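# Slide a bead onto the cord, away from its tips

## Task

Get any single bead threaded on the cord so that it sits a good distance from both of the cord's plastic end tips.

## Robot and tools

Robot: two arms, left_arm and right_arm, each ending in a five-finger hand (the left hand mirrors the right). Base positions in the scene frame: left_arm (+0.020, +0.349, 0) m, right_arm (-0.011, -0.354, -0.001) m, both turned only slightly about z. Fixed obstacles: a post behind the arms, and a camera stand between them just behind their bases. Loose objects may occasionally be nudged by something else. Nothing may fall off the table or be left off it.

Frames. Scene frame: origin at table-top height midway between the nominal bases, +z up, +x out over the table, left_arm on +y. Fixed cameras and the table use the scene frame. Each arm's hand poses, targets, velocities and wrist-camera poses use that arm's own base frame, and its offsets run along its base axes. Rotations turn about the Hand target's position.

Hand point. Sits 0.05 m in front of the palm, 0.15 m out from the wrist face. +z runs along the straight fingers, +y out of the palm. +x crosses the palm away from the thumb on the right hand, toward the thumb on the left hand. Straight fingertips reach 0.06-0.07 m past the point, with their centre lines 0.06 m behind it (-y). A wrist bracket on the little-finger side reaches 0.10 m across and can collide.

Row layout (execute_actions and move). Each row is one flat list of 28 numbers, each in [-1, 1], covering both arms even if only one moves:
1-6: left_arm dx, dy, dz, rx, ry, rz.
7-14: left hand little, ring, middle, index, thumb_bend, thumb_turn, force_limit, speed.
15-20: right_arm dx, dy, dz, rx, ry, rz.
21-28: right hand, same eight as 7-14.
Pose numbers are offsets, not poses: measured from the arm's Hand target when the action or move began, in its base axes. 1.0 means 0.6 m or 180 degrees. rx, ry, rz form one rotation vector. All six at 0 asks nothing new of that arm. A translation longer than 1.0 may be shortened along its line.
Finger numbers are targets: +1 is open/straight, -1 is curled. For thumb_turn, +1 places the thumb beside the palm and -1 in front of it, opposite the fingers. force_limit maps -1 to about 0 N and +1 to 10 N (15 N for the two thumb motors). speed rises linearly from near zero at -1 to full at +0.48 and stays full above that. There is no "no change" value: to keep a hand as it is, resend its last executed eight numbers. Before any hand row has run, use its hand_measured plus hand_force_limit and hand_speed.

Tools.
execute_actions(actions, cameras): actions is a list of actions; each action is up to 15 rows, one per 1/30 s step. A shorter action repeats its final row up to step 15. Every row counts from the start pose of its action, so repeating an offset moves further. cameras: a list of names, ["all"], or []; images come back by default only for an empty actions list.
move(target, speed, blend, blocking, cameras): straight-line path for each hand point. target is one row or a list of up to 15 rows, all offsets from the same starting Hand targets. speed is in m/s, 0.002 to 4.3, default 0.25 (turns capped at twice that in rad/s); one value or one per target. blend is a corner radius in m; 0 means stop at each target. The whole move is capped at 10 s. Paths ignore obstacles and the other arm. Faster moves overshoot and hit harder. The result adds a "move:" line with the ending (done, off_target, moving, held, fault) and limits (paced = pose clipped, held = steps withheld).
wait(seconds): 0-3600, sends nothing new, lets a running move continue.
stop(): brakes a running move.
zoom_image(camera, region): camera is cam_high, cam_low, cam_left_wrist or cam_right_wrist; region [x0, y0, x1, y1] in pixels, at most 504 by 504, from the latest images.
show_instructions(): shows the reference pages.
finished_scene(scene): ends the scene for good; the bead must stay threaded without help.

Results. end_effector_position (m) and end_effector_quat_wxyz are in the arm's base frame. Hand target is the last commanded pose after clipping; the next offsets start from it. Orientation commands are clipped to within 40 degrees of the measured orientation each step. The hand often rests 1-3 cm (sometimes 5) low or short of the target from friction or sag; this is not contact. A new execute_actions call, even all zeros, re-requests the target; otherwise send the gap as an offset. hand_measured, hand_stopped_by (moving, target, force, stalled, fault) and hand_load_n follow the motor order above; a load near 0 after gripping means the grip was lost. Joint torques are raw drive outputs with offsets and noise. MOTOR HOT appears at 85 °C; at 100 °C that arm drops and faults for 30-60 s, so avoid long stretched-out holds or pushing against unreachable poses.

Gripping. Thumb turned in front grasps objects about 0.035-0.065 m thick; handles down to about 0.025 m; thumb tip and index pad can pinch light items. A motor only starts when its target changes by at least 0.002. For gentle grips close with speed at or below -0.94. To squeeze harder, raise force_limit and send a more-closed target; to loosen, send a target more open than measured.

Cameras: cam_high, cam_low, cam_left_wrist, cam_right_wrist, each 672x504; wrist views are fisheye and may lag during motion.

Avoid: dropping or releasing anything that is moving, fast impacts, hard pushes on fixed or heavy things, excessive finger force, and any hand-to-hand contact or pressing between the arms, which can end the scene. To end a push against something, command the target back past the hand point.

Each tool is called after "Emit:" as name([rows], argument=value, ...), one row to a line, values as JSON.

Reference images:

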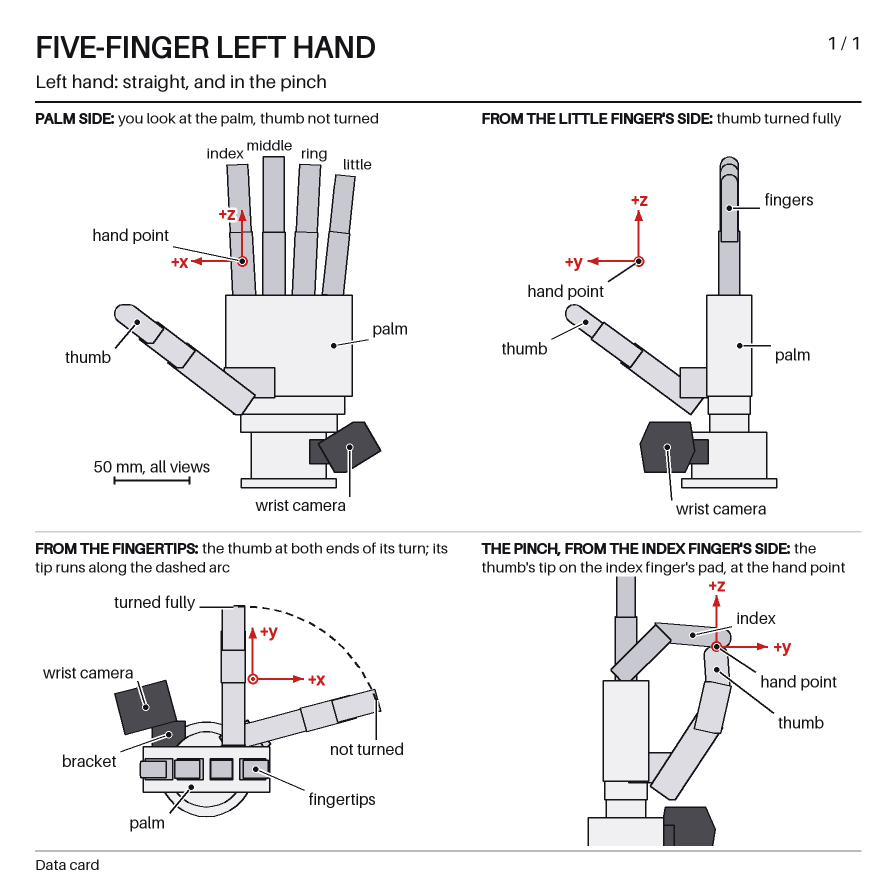

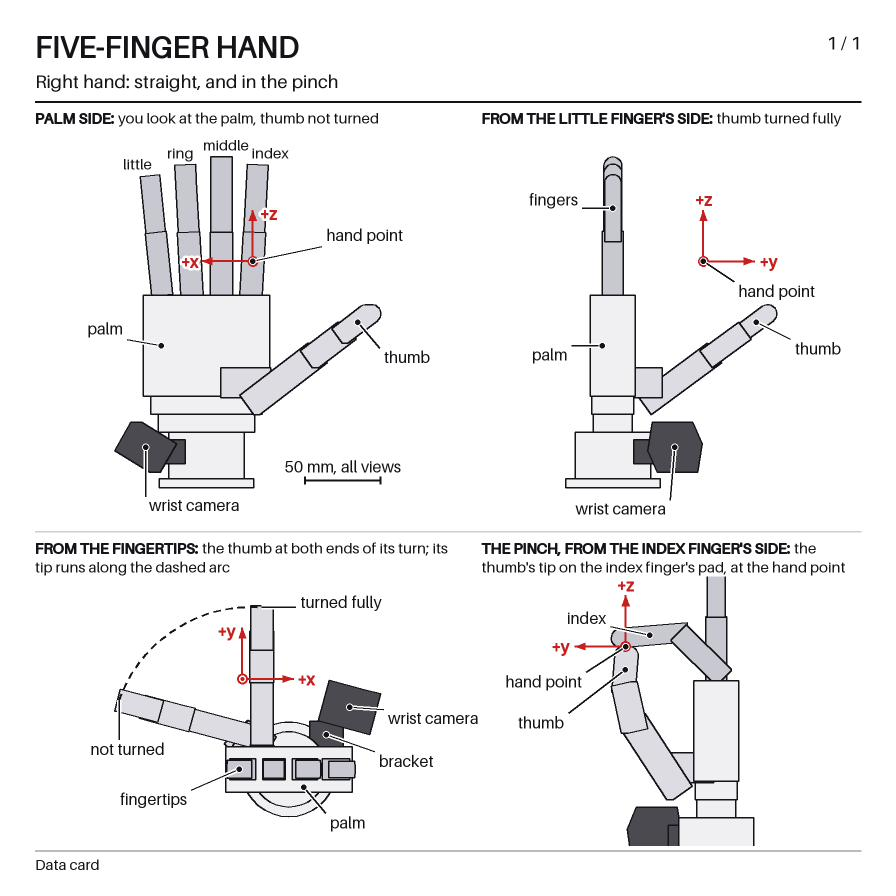

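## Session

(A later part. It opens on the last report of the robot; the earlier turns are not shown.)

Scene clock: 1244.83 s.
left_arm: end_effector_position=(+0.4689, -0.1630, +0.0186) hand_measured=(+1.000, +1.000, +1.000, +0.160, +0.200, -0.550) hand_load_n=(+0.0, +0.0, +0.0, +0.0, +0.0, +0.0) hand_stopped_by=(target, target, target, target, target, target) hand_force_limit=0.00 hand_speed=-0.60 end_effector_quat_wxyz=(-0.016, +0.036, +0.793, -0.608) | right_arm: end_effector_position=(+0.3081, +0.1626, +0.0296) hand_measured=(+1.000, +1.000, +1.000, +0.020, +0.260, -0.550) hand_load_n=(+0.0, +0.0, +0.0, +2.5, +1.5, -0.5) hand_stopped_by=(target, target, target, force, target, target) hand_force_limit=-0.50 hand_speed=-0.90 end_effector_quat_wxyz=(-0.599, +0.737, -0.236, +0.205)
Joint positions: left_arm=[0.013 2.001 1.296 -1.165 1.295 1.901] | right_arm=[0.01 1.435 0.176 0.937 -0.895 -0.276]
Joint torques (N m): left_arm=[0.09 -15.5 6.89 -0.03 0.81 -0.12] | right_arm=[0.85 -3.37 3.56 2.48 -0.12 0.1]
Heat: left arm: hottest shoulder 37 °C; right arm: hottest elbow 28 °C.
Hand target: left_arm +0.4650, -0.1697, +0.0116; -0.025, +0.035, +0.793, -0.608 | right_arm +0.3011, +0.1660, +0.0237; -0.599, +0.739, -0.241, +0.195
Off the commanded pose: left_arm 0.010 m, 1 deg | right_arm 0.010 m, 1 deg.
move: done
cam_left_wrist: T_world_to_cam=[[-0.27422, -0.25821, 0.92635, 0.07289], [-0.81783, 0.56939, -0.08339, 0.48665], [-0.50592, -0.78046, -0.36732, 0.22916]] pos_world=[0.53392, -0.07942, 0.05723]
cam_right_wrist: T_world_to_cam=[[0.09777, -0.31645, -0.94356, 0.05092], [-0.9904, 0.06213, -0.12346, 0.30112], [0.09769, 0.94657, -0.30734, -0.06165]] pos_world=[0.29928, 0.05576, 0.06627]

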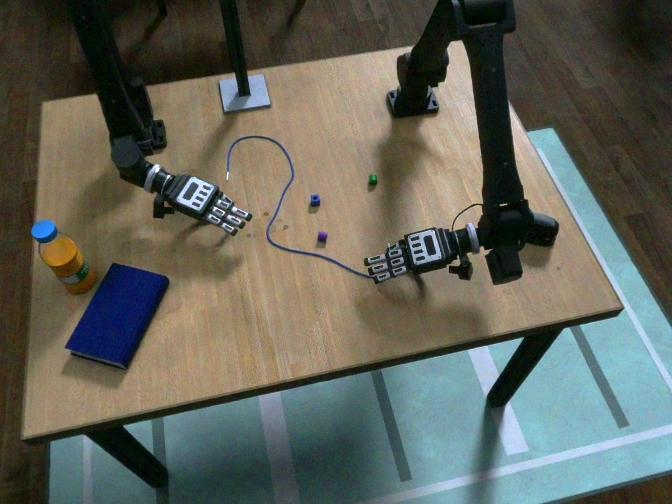

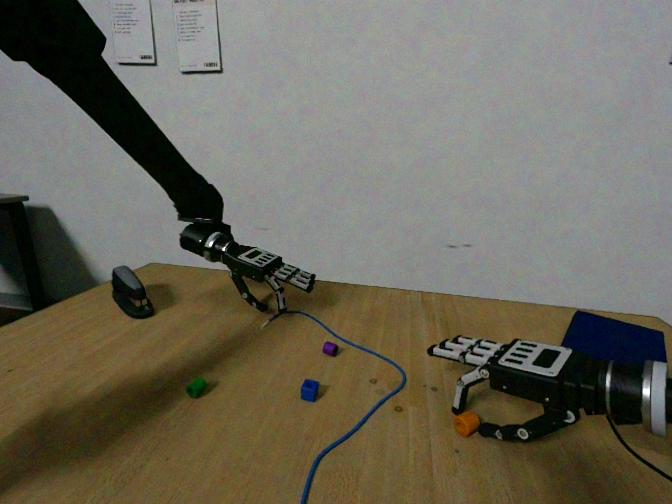

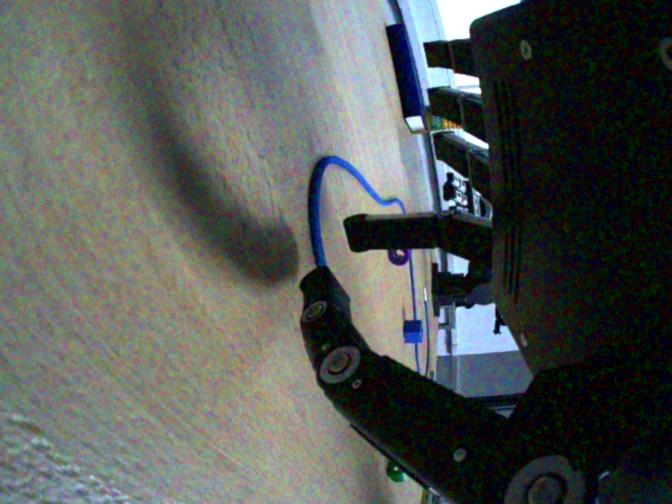

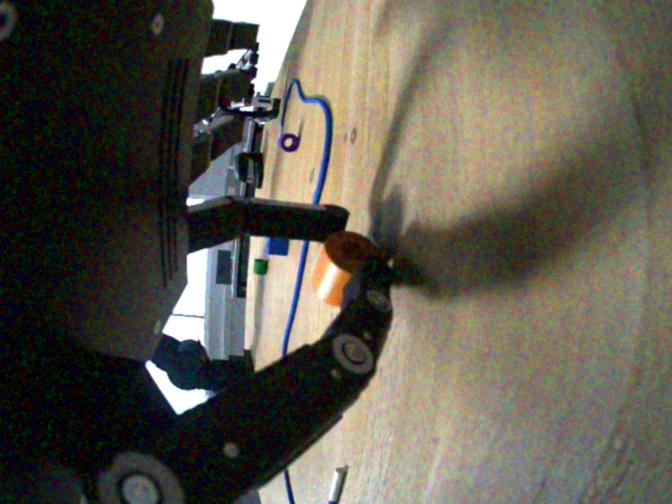

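Emit:
move(target=[0, 0, -0.005, 0, 0, 0, 1, 1, 1, 0.16, 0.2, -0.55, 0, -0.6, 0, 0, 0.083, 0, 0, 0, 1, 1, 1, -0.1, 0.26, -0.55, -0.5, -0.9], speed=0.05, cameras=["all"])

Emit:
zoom_image(camera="cam_right_wrist", region=[240, 140, 460, 340])

Emit:
zoom_image(camera="cam_left_wrist", region=[200, 130, 440, 350])

Emit:
zoom_image(camera="cam_low", region=[420, 300, 540, 410])

Emit:
zoom_image(camera="cam_low", region=[240, 260, 320, 340])

Scene clock: 1265.47 s.
left_arm: end_effector_position=(+0.4700, -0.1630, +0.0182) hand_measured=(+1.000, +1.000, +1.000, +0.160, +0.200, -0.550) hand_load_n=(+0.0, -0.5, +0.0, +0.0, +0.5, +0.0) hand_stopped_by=(target, target, target, target, target, target) hand_force_limit=0.00 hand_speed=-0.60 end_effector_quat_wxyz=(-0.013, +0.038, +0.793, -0.608) | right_arm: end_effector_position=(+0.2903, +0.1627, +0.0617) hand_measured=(+1.000, +1.000, +1.000, +0.020, +0.260, -0.550) hand_load_n=(+0.0, +0.0, +0.0, +1.5, +1.0, +0.0) hand_stopped_by=(target, target, target, force, target, target) hand_force_limit=-0.50 hand_speed=-0.90 end_effector_quat_wxyz=(-0.594, +0.741, -0.251, +0.188)
Joint positions: left_arm=[0.013 2.001 1.296 -1.158 1.295 1.901] | right_arm=[0.01 1.136 0.176 0.594 -0.895 -0.27]
Joint torques (N m): left_arm=[0.15 -15.27 6.78 -0.06 0.81 -0.14] | right_arm=[0.85 -3.49 9.51 1.57 -0.17 0.05]
Heat: left arm: hottest shoulder 37 °C; right arm: hottest elbow 28 °C.
Hand target: left_arm +0.4650, -0.1697, +0.0086; -0.025, +0.035, +0.793, -0.608 | right_arm +0.3011, +0.1660, +0.0735; -0.599, +0.739, -0.241, +0.195
Off the commanded pose: left_arm 0.013 m, 1 deg | right_arm 0.016 m, 1 deg.
move: off_target (left_arm, right_arm)
cam_left_wrist: T_world_to_cam=[[-0.27987, -0.2583, 0.92464, 0.07626], [-0.81727, 0.56945, -0.08829, 0.48737], [-0.50373, -0.78039, -0.37047, 0.22863]] pos_world=[0.53482, -0.07942, 0.05722]
cam_right_wrist: T_world_to_cam=[[0.05238, -0.31389, -0.94801, 0.09597], [-0.99507, 0.06367, -0.07606, 0.28567], [0.08423, 0.94732, -0.30901, -0.04626]] pos_world=[0.28313, 0.05576, 0.09841]

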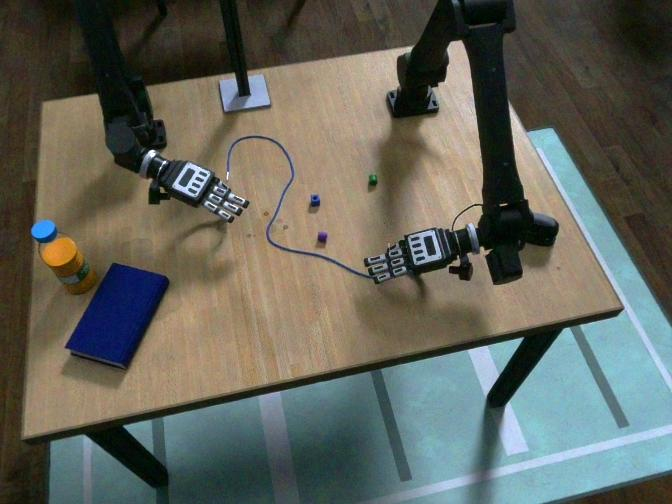

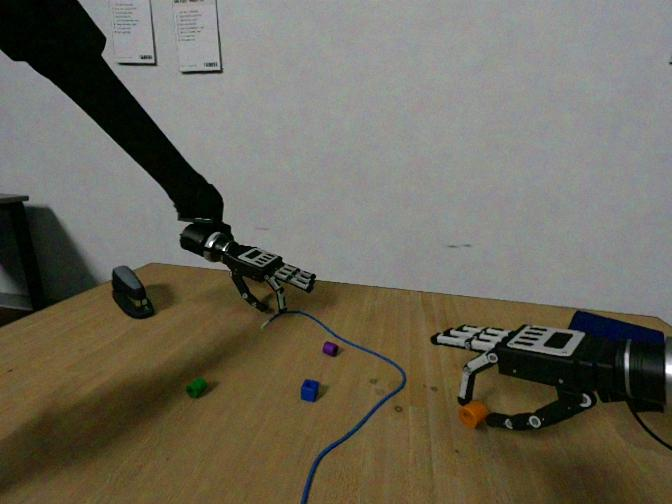

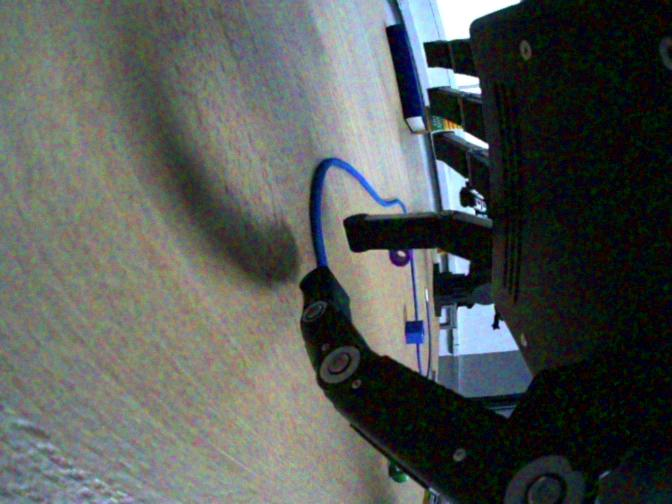

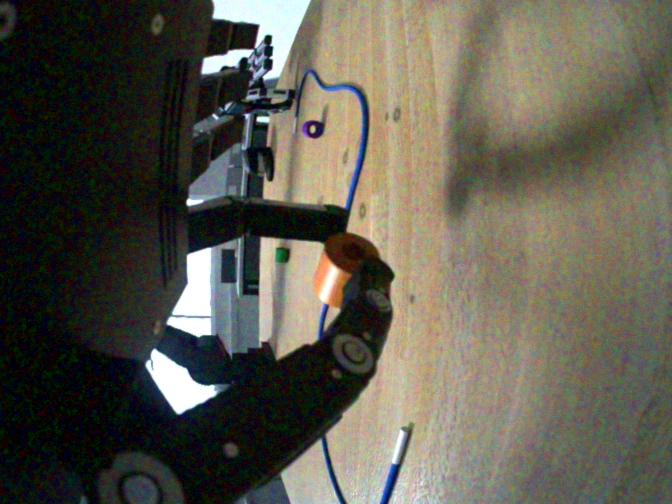

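Scaled by 2.291 from the camera's image (finer frame: 960x720).

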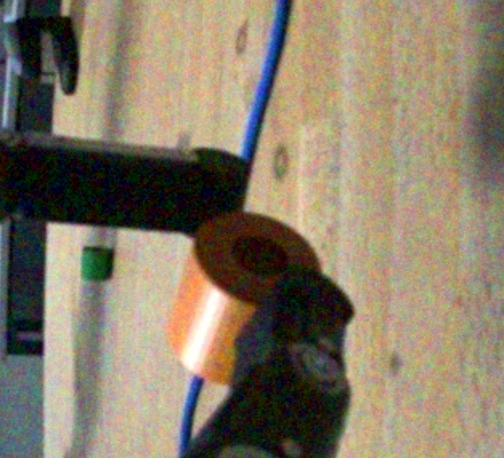

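Scaled by 2.100 from the camera's image (finer frame: 960x720).

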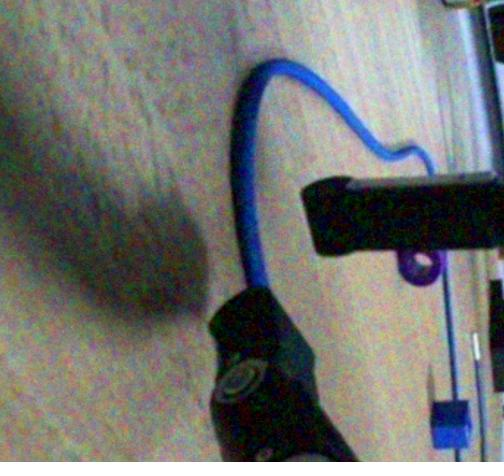

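Scaled by 4.200 from the camera's image (finer frame: 960x720).

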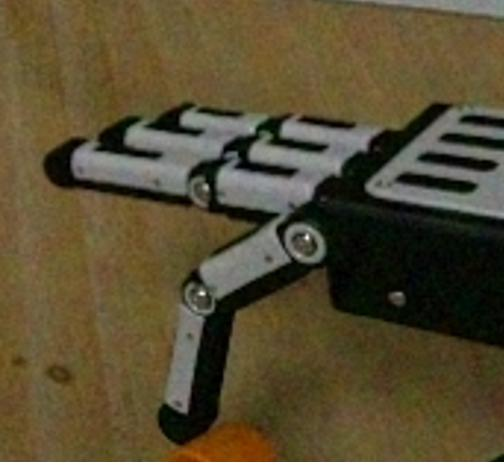

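Scaled by 6.300 from the camera's image (finer frame: 960x720).

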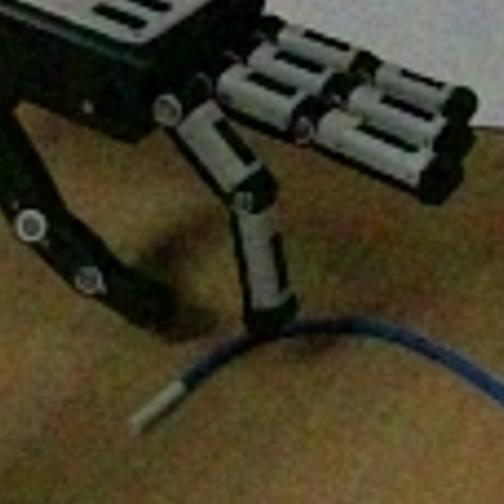

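Emit:
move(target=[0, 0, -0.01, 0, 0, 0, 1, 1, 1, 0.16, 0.2, -0.55, 0, -0.6, 0, 0, 0.03, 0, 0, 0, 1, 1, 1, -0.1, 0.26, -0.55, -0.5, -0.9], speed=0.05, cameras=["all"])

Emit:
zoom_image(camera="cam_left_wrist", region=[200, 130, 440, 350])

Emit:
zoom_image(camera="cam_low", region=[240, 260, 320, 340])

Emit:
zoom_image(camera="cam_low", region=[420, 300, 540, 410])

Scene clock: 1282.07 s.
left_arm: end_effector_position=(+0.4703, -0.1630, +0.0158) hand_measured=(+1.000, +1.000, +1.000, +0.160, +0.200, -0.550) hand_load_n=(+0.0, +0.0, +0.0, +0.0, +0.0, +0.0) hand_stopped_by=(target, target, target, target, target, target) hand_force_limit=0.00 hand_speed=-0.60 end_effector_quat_wxyz=(-0.010, +0.040, +0.793, -0.608) | right_arm: end_effector_position=(+0.2865, +0.1626, +0.0747) hand_measured=(+1.000, +1.000, +1.000, +0.020, +0.260, -0.550) hand_load_n=(+0.0, +0.0, +0.0, +1.5, +1.5, +0.0) hand_stopped_by=(target, target, target, force, target, target) hand_force_limit=-0.50 hand_speed=-0.90 end_effector_quat_wxyz=(-0.593, +0.742, -0.253, +0.184)
Joint positions: left_arm=[0.013 2.003 1.292 -1.146 1.295 1.901] | right_arm=[0.01 1.04 0.189 0.476 -0.895 -0.27]
Joint torques (N m): left_arm=[0.21 -14.62 6.87 -0.01 0.81 -0.14] | right_arm=[0.79 -2.78 11.26 1.58 -0.2 0.05]
Heat: left arm: hottest shoulder 37 °C; right arm: hottest elbow 29 °C.
Hand target: left_arm +0.4649, -0.1697, +0.0024; -0.025, +0.035, +0.793, -0.608 | right_arm +0.3010, +0.1660, +0.0914; -0.599, +0.739, -0.241, +0.195
Off the commanded pose: left_arm 0.016 m, 2 deg | right_arm 0.022 m, 2 deg.
move: off_target (left_arm, right_arm)
cam_left_wrist: T_world_to_cam=[[-0.28618, -0.25833, 0.9227, 0.08151], [-0.81668, 0.56941, -0.09388, 0.4872], [-0.50114, -0.78041, -0.37392, 0.22673]] pos_world=[0.53483, -0.07942, 0.05531]
cam_right_wrist: T_world_to_cam=[[0.04333, -0.31397, -0.94844, 0.11113], [-0.99576, 0.06358, -0.06654, 0.28233], [0.08119, 0.9473, -0.30988, -0.04088]] pos_world=[0.27964, 0.05566, 0.11152]

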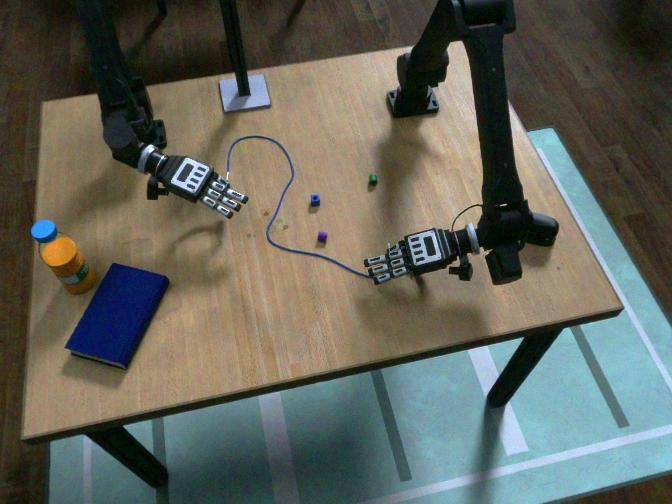

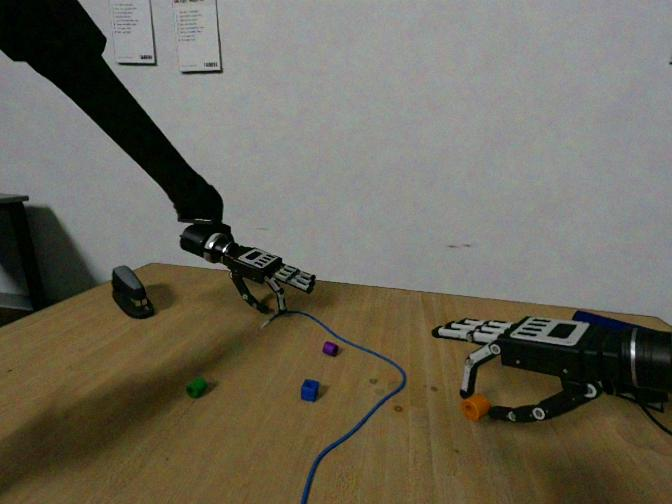

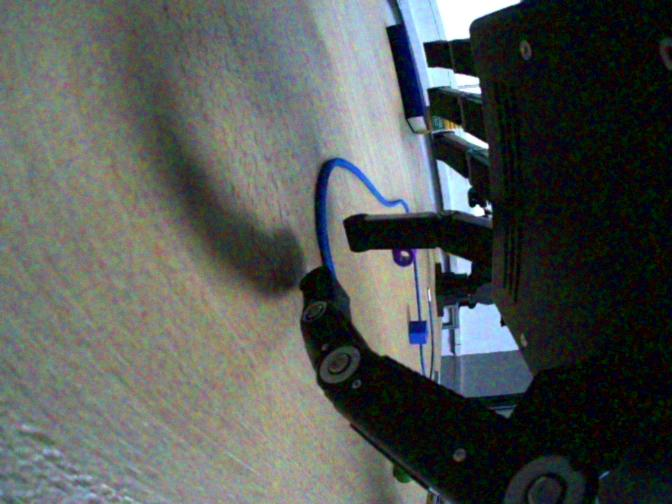

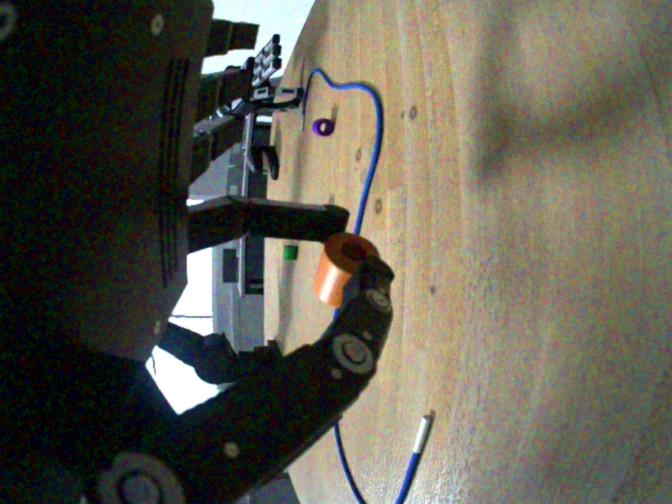

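Scaled by 2.100 from the camera's image (finer frame: 960x720).

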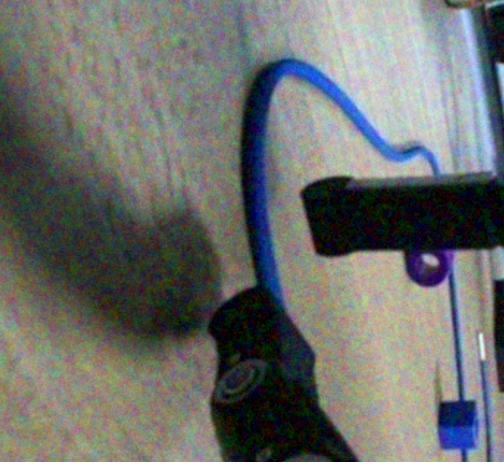

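Scaled by 6.300 from the camera's image (finer frame: 960x720).

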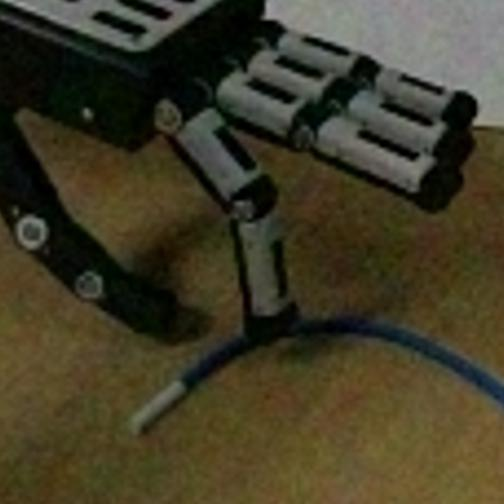

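Scaled by 4.200 from the camera's image (finer frame: 960x720).

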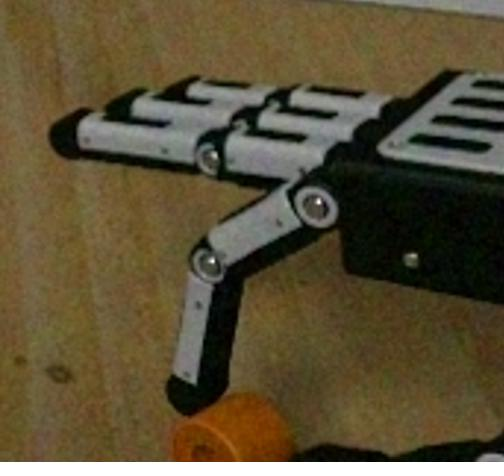

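Emit:
move(target=[0, 0, -0.009, 0, 0, 0, 1, 1, 1, 0.16, 0.2, -0.55, 0, -0.6, 0, 0, 0.0, 0, 0, 0, 1, 1, 1, -0.1, 0.26, -0.55, -0.5, -0.9], speed=0.05, cameras=["all"])

Emit:
zoom_image(camera="cam_left_wrist", region=[200, 130, 440, 350])

Emit:
zoom_image(camera="cam_low", region=[240, 260, 320, 340])

Emit:
zoom_image(camera="cam_low", region=[420, 350, 540, 460])

Scene clock: 1299.53 s.
left_arm: end_effector_position=(+0.4710, -0.1632, +0.0116) hand_measured=(+1.000, +1.000, +1.000, +0.160, +0.200, -0.550) hand_load_n=(+0.0, +0.0, +0.0, +0.0, -0.5, +0.0) hand_stopped_by=(target, target, target, target, target, target) hand_force_limit=0.00 hand_speed=-0.60 end_effector_quat_wxyz=(-0.010, +0.039, +0.793, -0.608) | right_arm: end_effector_position=(+0.2865, +0.1626, +0.0747) hand_measured=(+1.000, +1.000, +1.000, +0.020, +0.260, -0.550) hand_load_n=(+0.0, +0.0, +0.0, +2.0, +1.0, -0.5) hand_stopped_by=(target, target, target, force, target, target) hand_force_limit=-0.50 hand_speed=-0.90 end_effector_quat_wxyz=(-0.593, +0.742, -0.253, +0.184)
Joint positions: left_arm=[0.013 2.012 1.292 -1.136 1.296 1.9] | right_arm=[0.01 1.04 0.189 0.476 -0.895 -0.27]
Joint torques (N m): left_arm=[0.15 -14.56 6.64 0.01 0.73 -0.12] | right_arm=[0.67 -2.61 11.3 1.61 -0.2 0.06]
Heat: left arm: hottest shoulder 38 °C; right arm: hottest elbow 30 °C.
Hand target: left_arm +0.4649, -0.1697, -0.0029; -0.025, +0.035, +0.793, -0.608 | right_arm +0.3010, +0.1660, +0.0914; -0.599, +0.739, -0.241, +0.195
Off the commanded pose: left_arm 0.017 m, 2 deg | right_arm 0.022 m, 2 deg.
move: off_target (left_arm)
cam_left_wrist: T_world_to_cam=[[-0.28607, -0.25694, 0.92312, 0.08577], [-0.81708, 0.56865, -0.09492, 0.48763], [-0.50054, -0.78142, -0.37262, 0.22489]] pos_world=[0.53553, -0.07952, 0.05091]
cam_right_wrist: T_world_to_cam=[[0.04333, -0.31397, -0.94844, 0.11113], [-0.99576, 0.06358, -0.06654, 0.28233], [0.08119, 0.9473, -0.30988, -0.04088]] pos_world=[0.27964, 0.05566, 0.11152]

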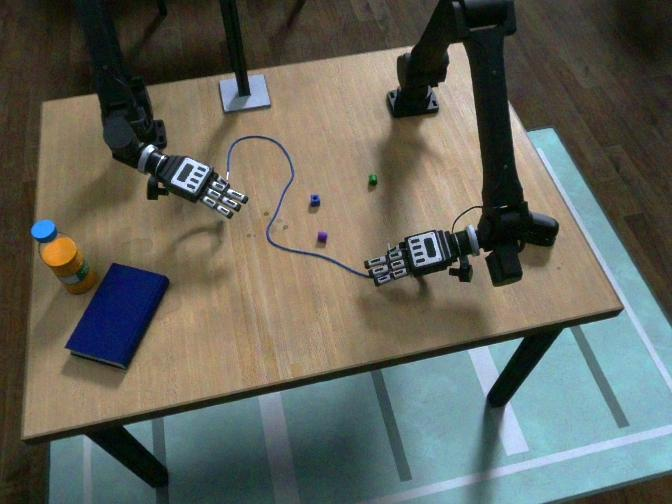

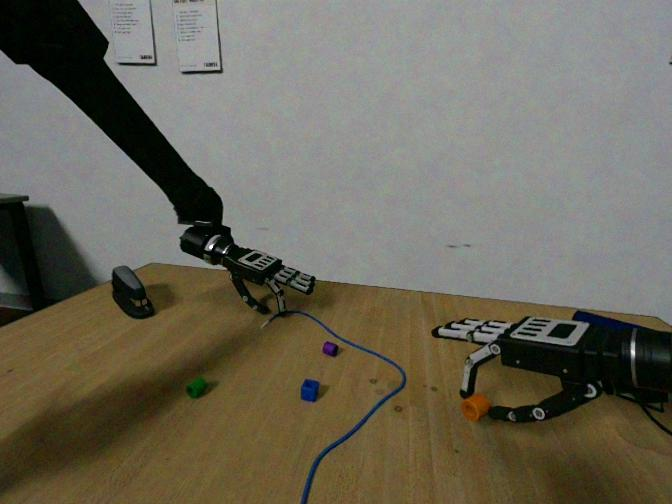

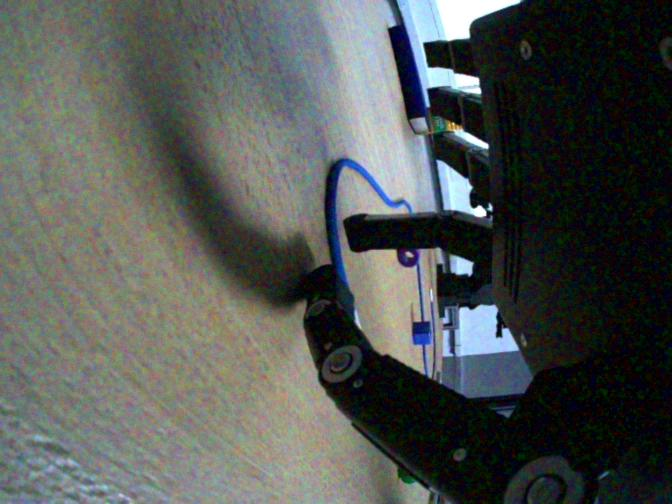

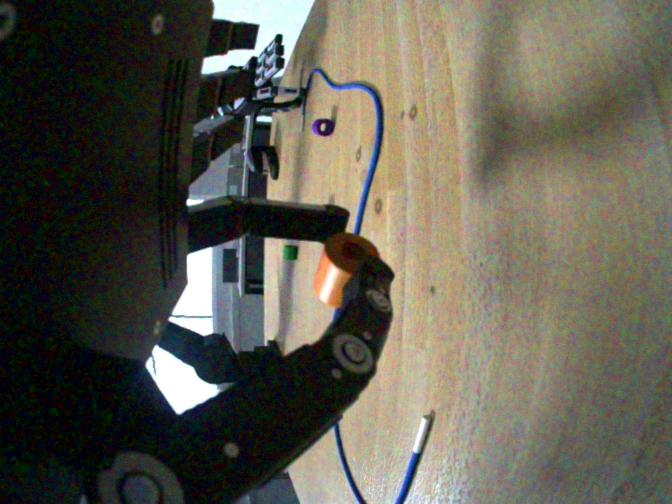

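Scaled by 2.100 from the camera's image (finer frame: 960x720).

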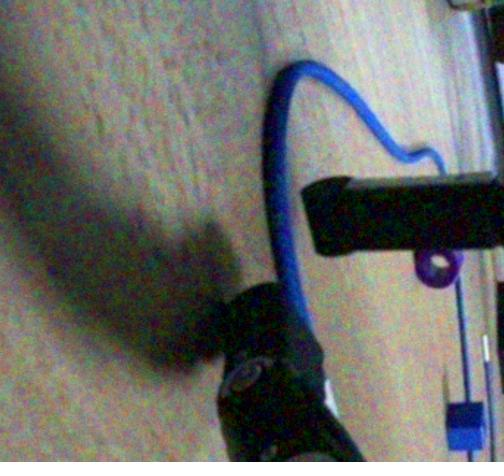

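Scaled by 6.300 from the camera's image (finer frame: 960x720).

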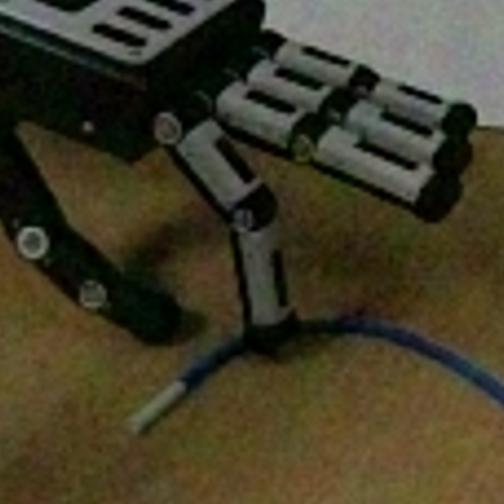

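Scaled by 4.200 from the camera's image (finer frame: 960x720).

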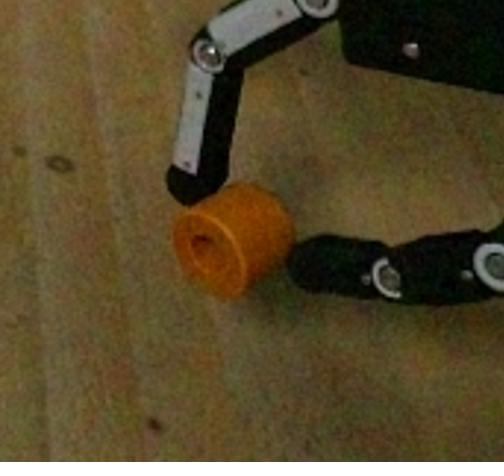

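Emit:
move(target=[0, 0, -0.003, 0, 0, 0, 1, 1, 1, -0.35, 0.15, -0.55, -0.5, -0.9, 0, 0, 0.0, 0, 0, 0, 1, 1, 1, -0.1, 0.26, -0.55, -0.5, -0.9], speed=0.05, cameras=["all"])

Emit:
zoom_image(camera="cam_left_wrist", region=[200, 130, 440, 350])

Emit:
zoom_image(camera="cam_low", region=[240, 260, 320, 340])

Scene clock: 1314.23 s.
left_arm: end_effector_position=(+0.4713, -0.1641, +0.0107) hand_measured=(+1.000, +1.000, +1.000, -0.238, +0.150, -0.550) hand_load_n=(+0.0, +0.0, +0.0, +4.0, +2.0, +0.5) hand_stopped_by=(target, target, target, force, target, target) hand_force_limit=-0.50 hand_speed=-0.90 end_effector_quat_wxyz=(-0.010, +0.040, +0.792, -0.609) | right_arm: end_effector_position=(+0.2865, +0.1626, +0.0747) hand_measured=(+1.000, +1.000, +1.000, +0.020, +0.260, -0.550) hand_load_n=(+0.0, +0.0, +0.0, +2.0, +1.0, +0.0) hand_stopped_by=(target, target, target, force, target, target) hand_force_limit=-0.50 hand_speed=-0.90 end_effector_quat_wxyz=(-0.593, +0.742, -0.253, +0.184)
Joint positions: left_arm=[0.011 2.014 1.292 -1.132 1.298 1.898] | right_arm=[0.01 1.04 0.189 0.476 -0.895 -0.27]
Joint torques (N m): left_arm=[0.21 -14.62 6.58 0.03 0.65 -0.11] | right_arm=[0.73 -2.9 11.3 1.57 -0.21 0.04]
Heat: left arm: hottest shoulder 39 °C; right arm: hottest elbow 30 °C.
Hand target: left_arm +0.4649, -0.1696, -0.0048; -0.025, +0.035, +0.793, -0.608 | right_arm +0.3010, +0.1660, +0.0914; -0.599, +0.739, -0.241, +0.195
Off the commanded pose: left_arm 0.018 m, 2 deg | right_arm 0.022 m, 2 deg.
move: off_target (left_arm)
cam_left_wrist: T_world_to_cam=[[-0.28666, -0.25515, 0.92343, 0.08708], [-0.81671, 0.56896, -0.09632, 0.48817], [-0.50082, -0.78178, -0.37148, 0.22399]] pos_world=[0.53583, -0.08042, 0.04982]
cam_right_wrist: T_world_to_cam=[[0.04333, -0.31397, -0.94844, 0.11113], [-0.99576, 0.06358, -0.06654, 0.28233], [0.08119, 0.9473, -0.30988, -0.04088]] pos_world=[0.27964, 0.05566, 0.11152]

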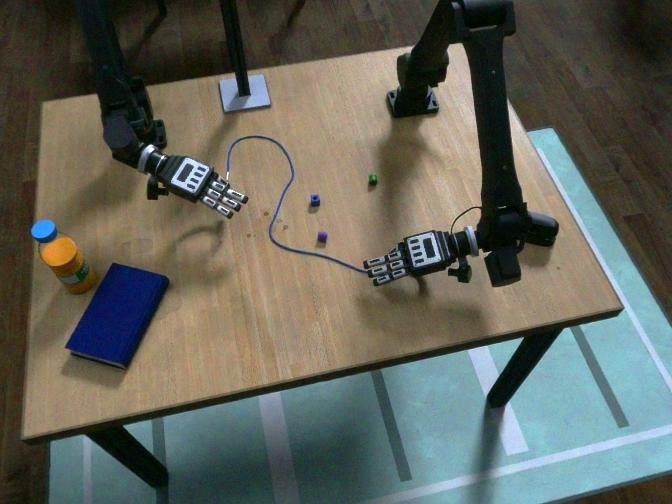

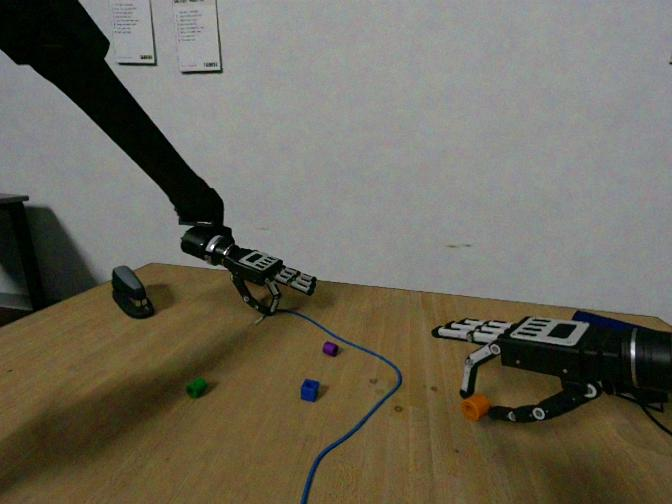

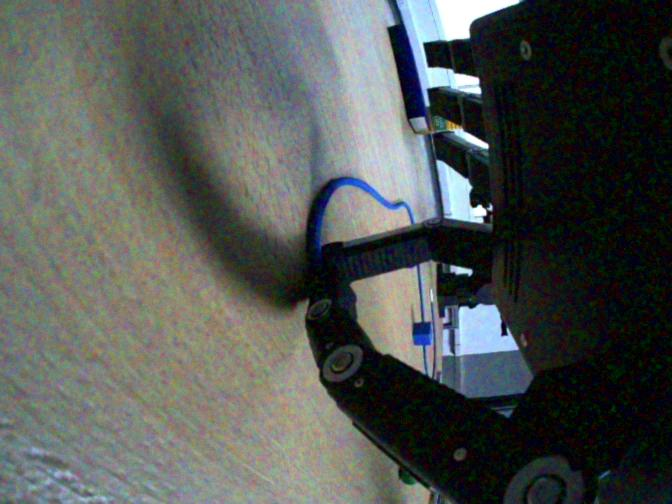

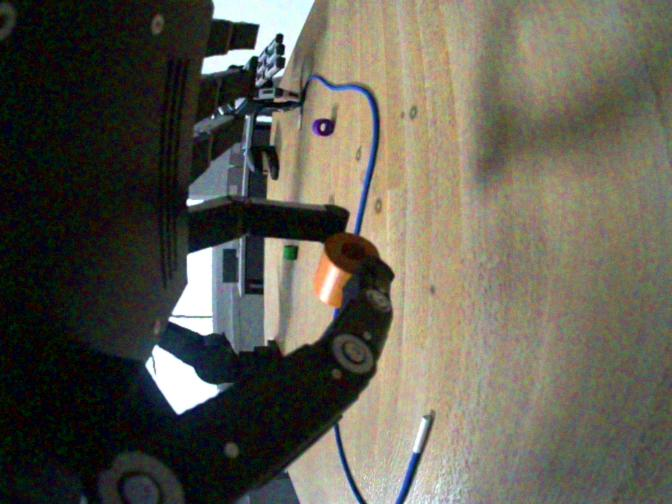

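Scaled by 2.100 from the camera's image (finer frame: 960x720).

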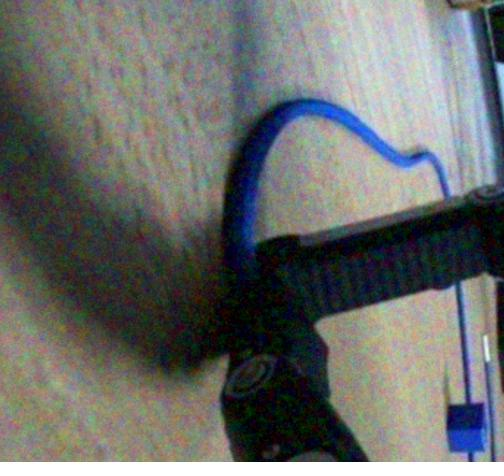

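Scaled by 6.300 from the camera's image (finer frame: 960x720).

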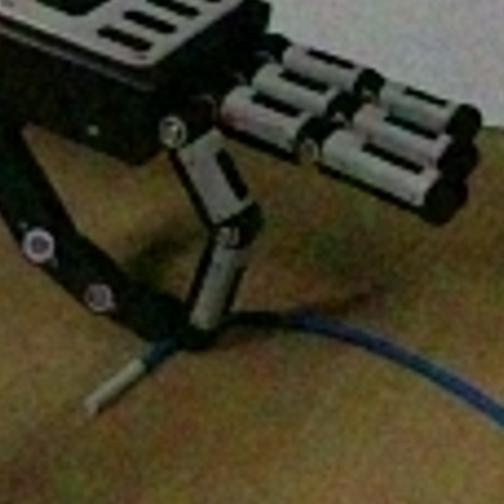

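Emit:
move(target=[0, 0, 0.06, 0, 0, 0, 1, 1, 1, -0.35, 0.15, -0.55, -0.5, -0.9, 0, 0, 0.0, 0, 0, 0, 1, 1, 1, -0.1, 0.26, -0.55, -0.5, -0.9], speed=0.04, cameras=["all"])

Emit:
zoom_image(camera="cam_left_wrist", region=[200, 130, 440, 350])

Emit:
zoom_image(camera="cam_low", region=[240, 260, 320, 340])

Scene clock: 1321.73 s.
left_arm: end_effector_position=(+0.4626, -0.1641, +0.0210) hand_measured=(+1.000, +1.000, +1.000, -0.238, +0.150, -0.550) hand_load_n=(+0.0, +0.0, +0.0, +4.0, +2.5, +0.0) hand_stopped_by=(target, target, target, force, target, target) hand_force_limit=-0.50 hand_speed=-0.90 end_effector_quat_wxyz=(-0.027, +0.026, +0.792, -0.609) | right_arm: end_effector_position=(+0.2865, +0.1626, +0.0747) hand_measured=(+1.000, +1.000, +1.000, +0.020, +0.260, -0.550) hand_load_n=(+0.0, +0.0, +0.0, +2.0, +1.0, +0.0) hand_stopped_by=(target, target, target, force, target, target) hand_force_limit=-0.50 hand_speed=-0.90 end_effector_quat_wxyz=(-0.593, +0.742, -0.253, +0.184)
Joint positions: left_arm=[0.011 1.999 1.292 -1.19 1.298 1.898] | right_arm=[0.01 1.04 0.189 0.476 -0.895 -0.27]
Joint torques (N m): left_arm=[0.15 -17.61 8.01 -0.75 0.71 -0.13] | right_arm=[0.85 -2.73 11.28 1.59 -0.2 0.04]
Heat: left arm: hottest shoulder 39 °C; right arm: hottest elbow 31 °C.
Hand target: left_arm +0.4649, -0.1696, +0.0313; -0.026, +0.035, +0.793, -0.608 | right_arm +0.3010, +0.1660, +0.0914; -0.599, +0.739, -0.241, +0.195
Off the commanded pose: left_arm 0.012 m, 1 deg | right_arm 0.022 m, 2 deg.
move: off_target (left_arm)
cam_left_wrist: T_world_to_cam=[[-0.24629, -0.25536, 0.93495, 0.056], [-0.82007, 0.56904, -0.06061, 0.48287], [-0.51655, -0.78165, -0.34957, 0.23021]] pos_world=[0.52869, -0.08052, 0.05739]
cam_right_wrist: T_world_to_cam=[[0.04333, -0.31397, -0.94844, 0.11113], [-0.99576, 0.06358, -0.06654, 0.28233], [0.08119, 0.9473, -0.30988, -0.04088]] pos_world=[0.27964, 0.05566, 0.11152]

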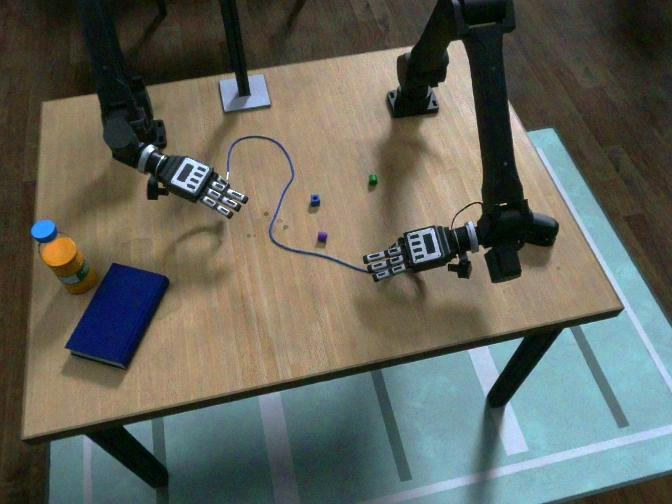

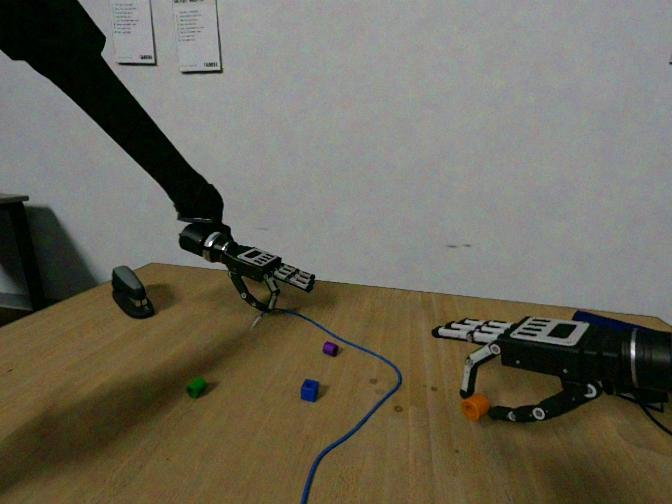

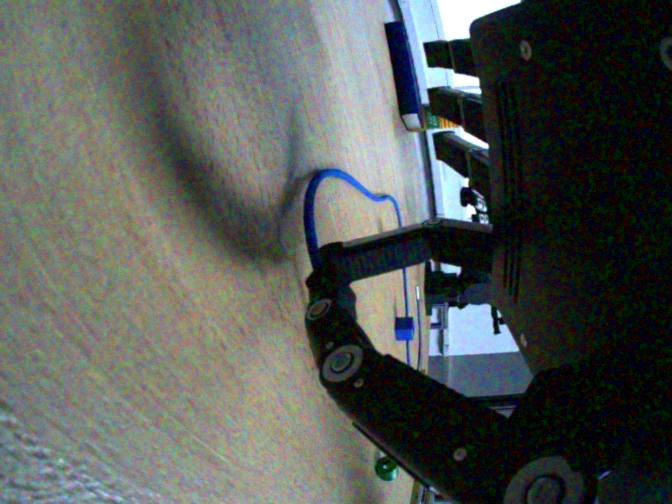

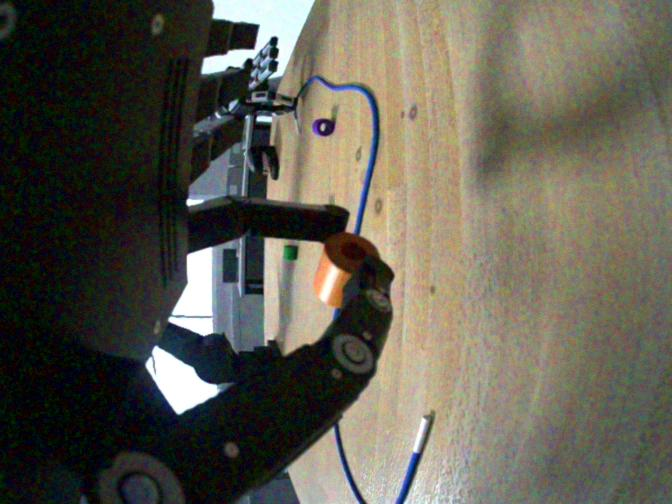

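Scaled by 2.100 from the camera's image (finer frame: 960x720).

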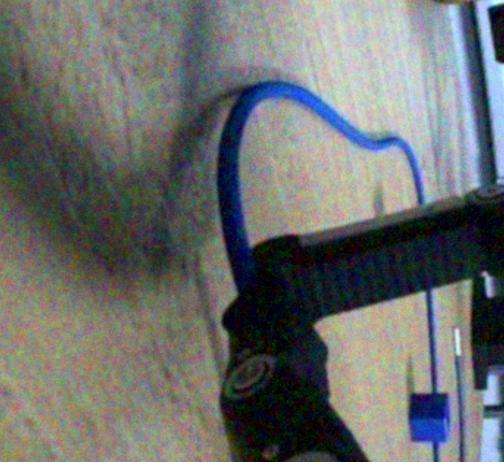

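Scaled by 6.300 from the camera's image (finer frame: 960x720).

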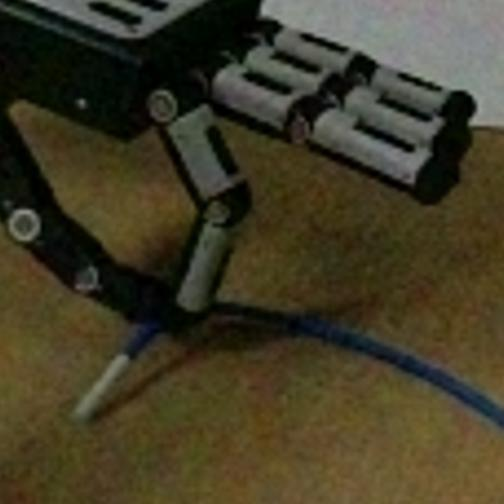

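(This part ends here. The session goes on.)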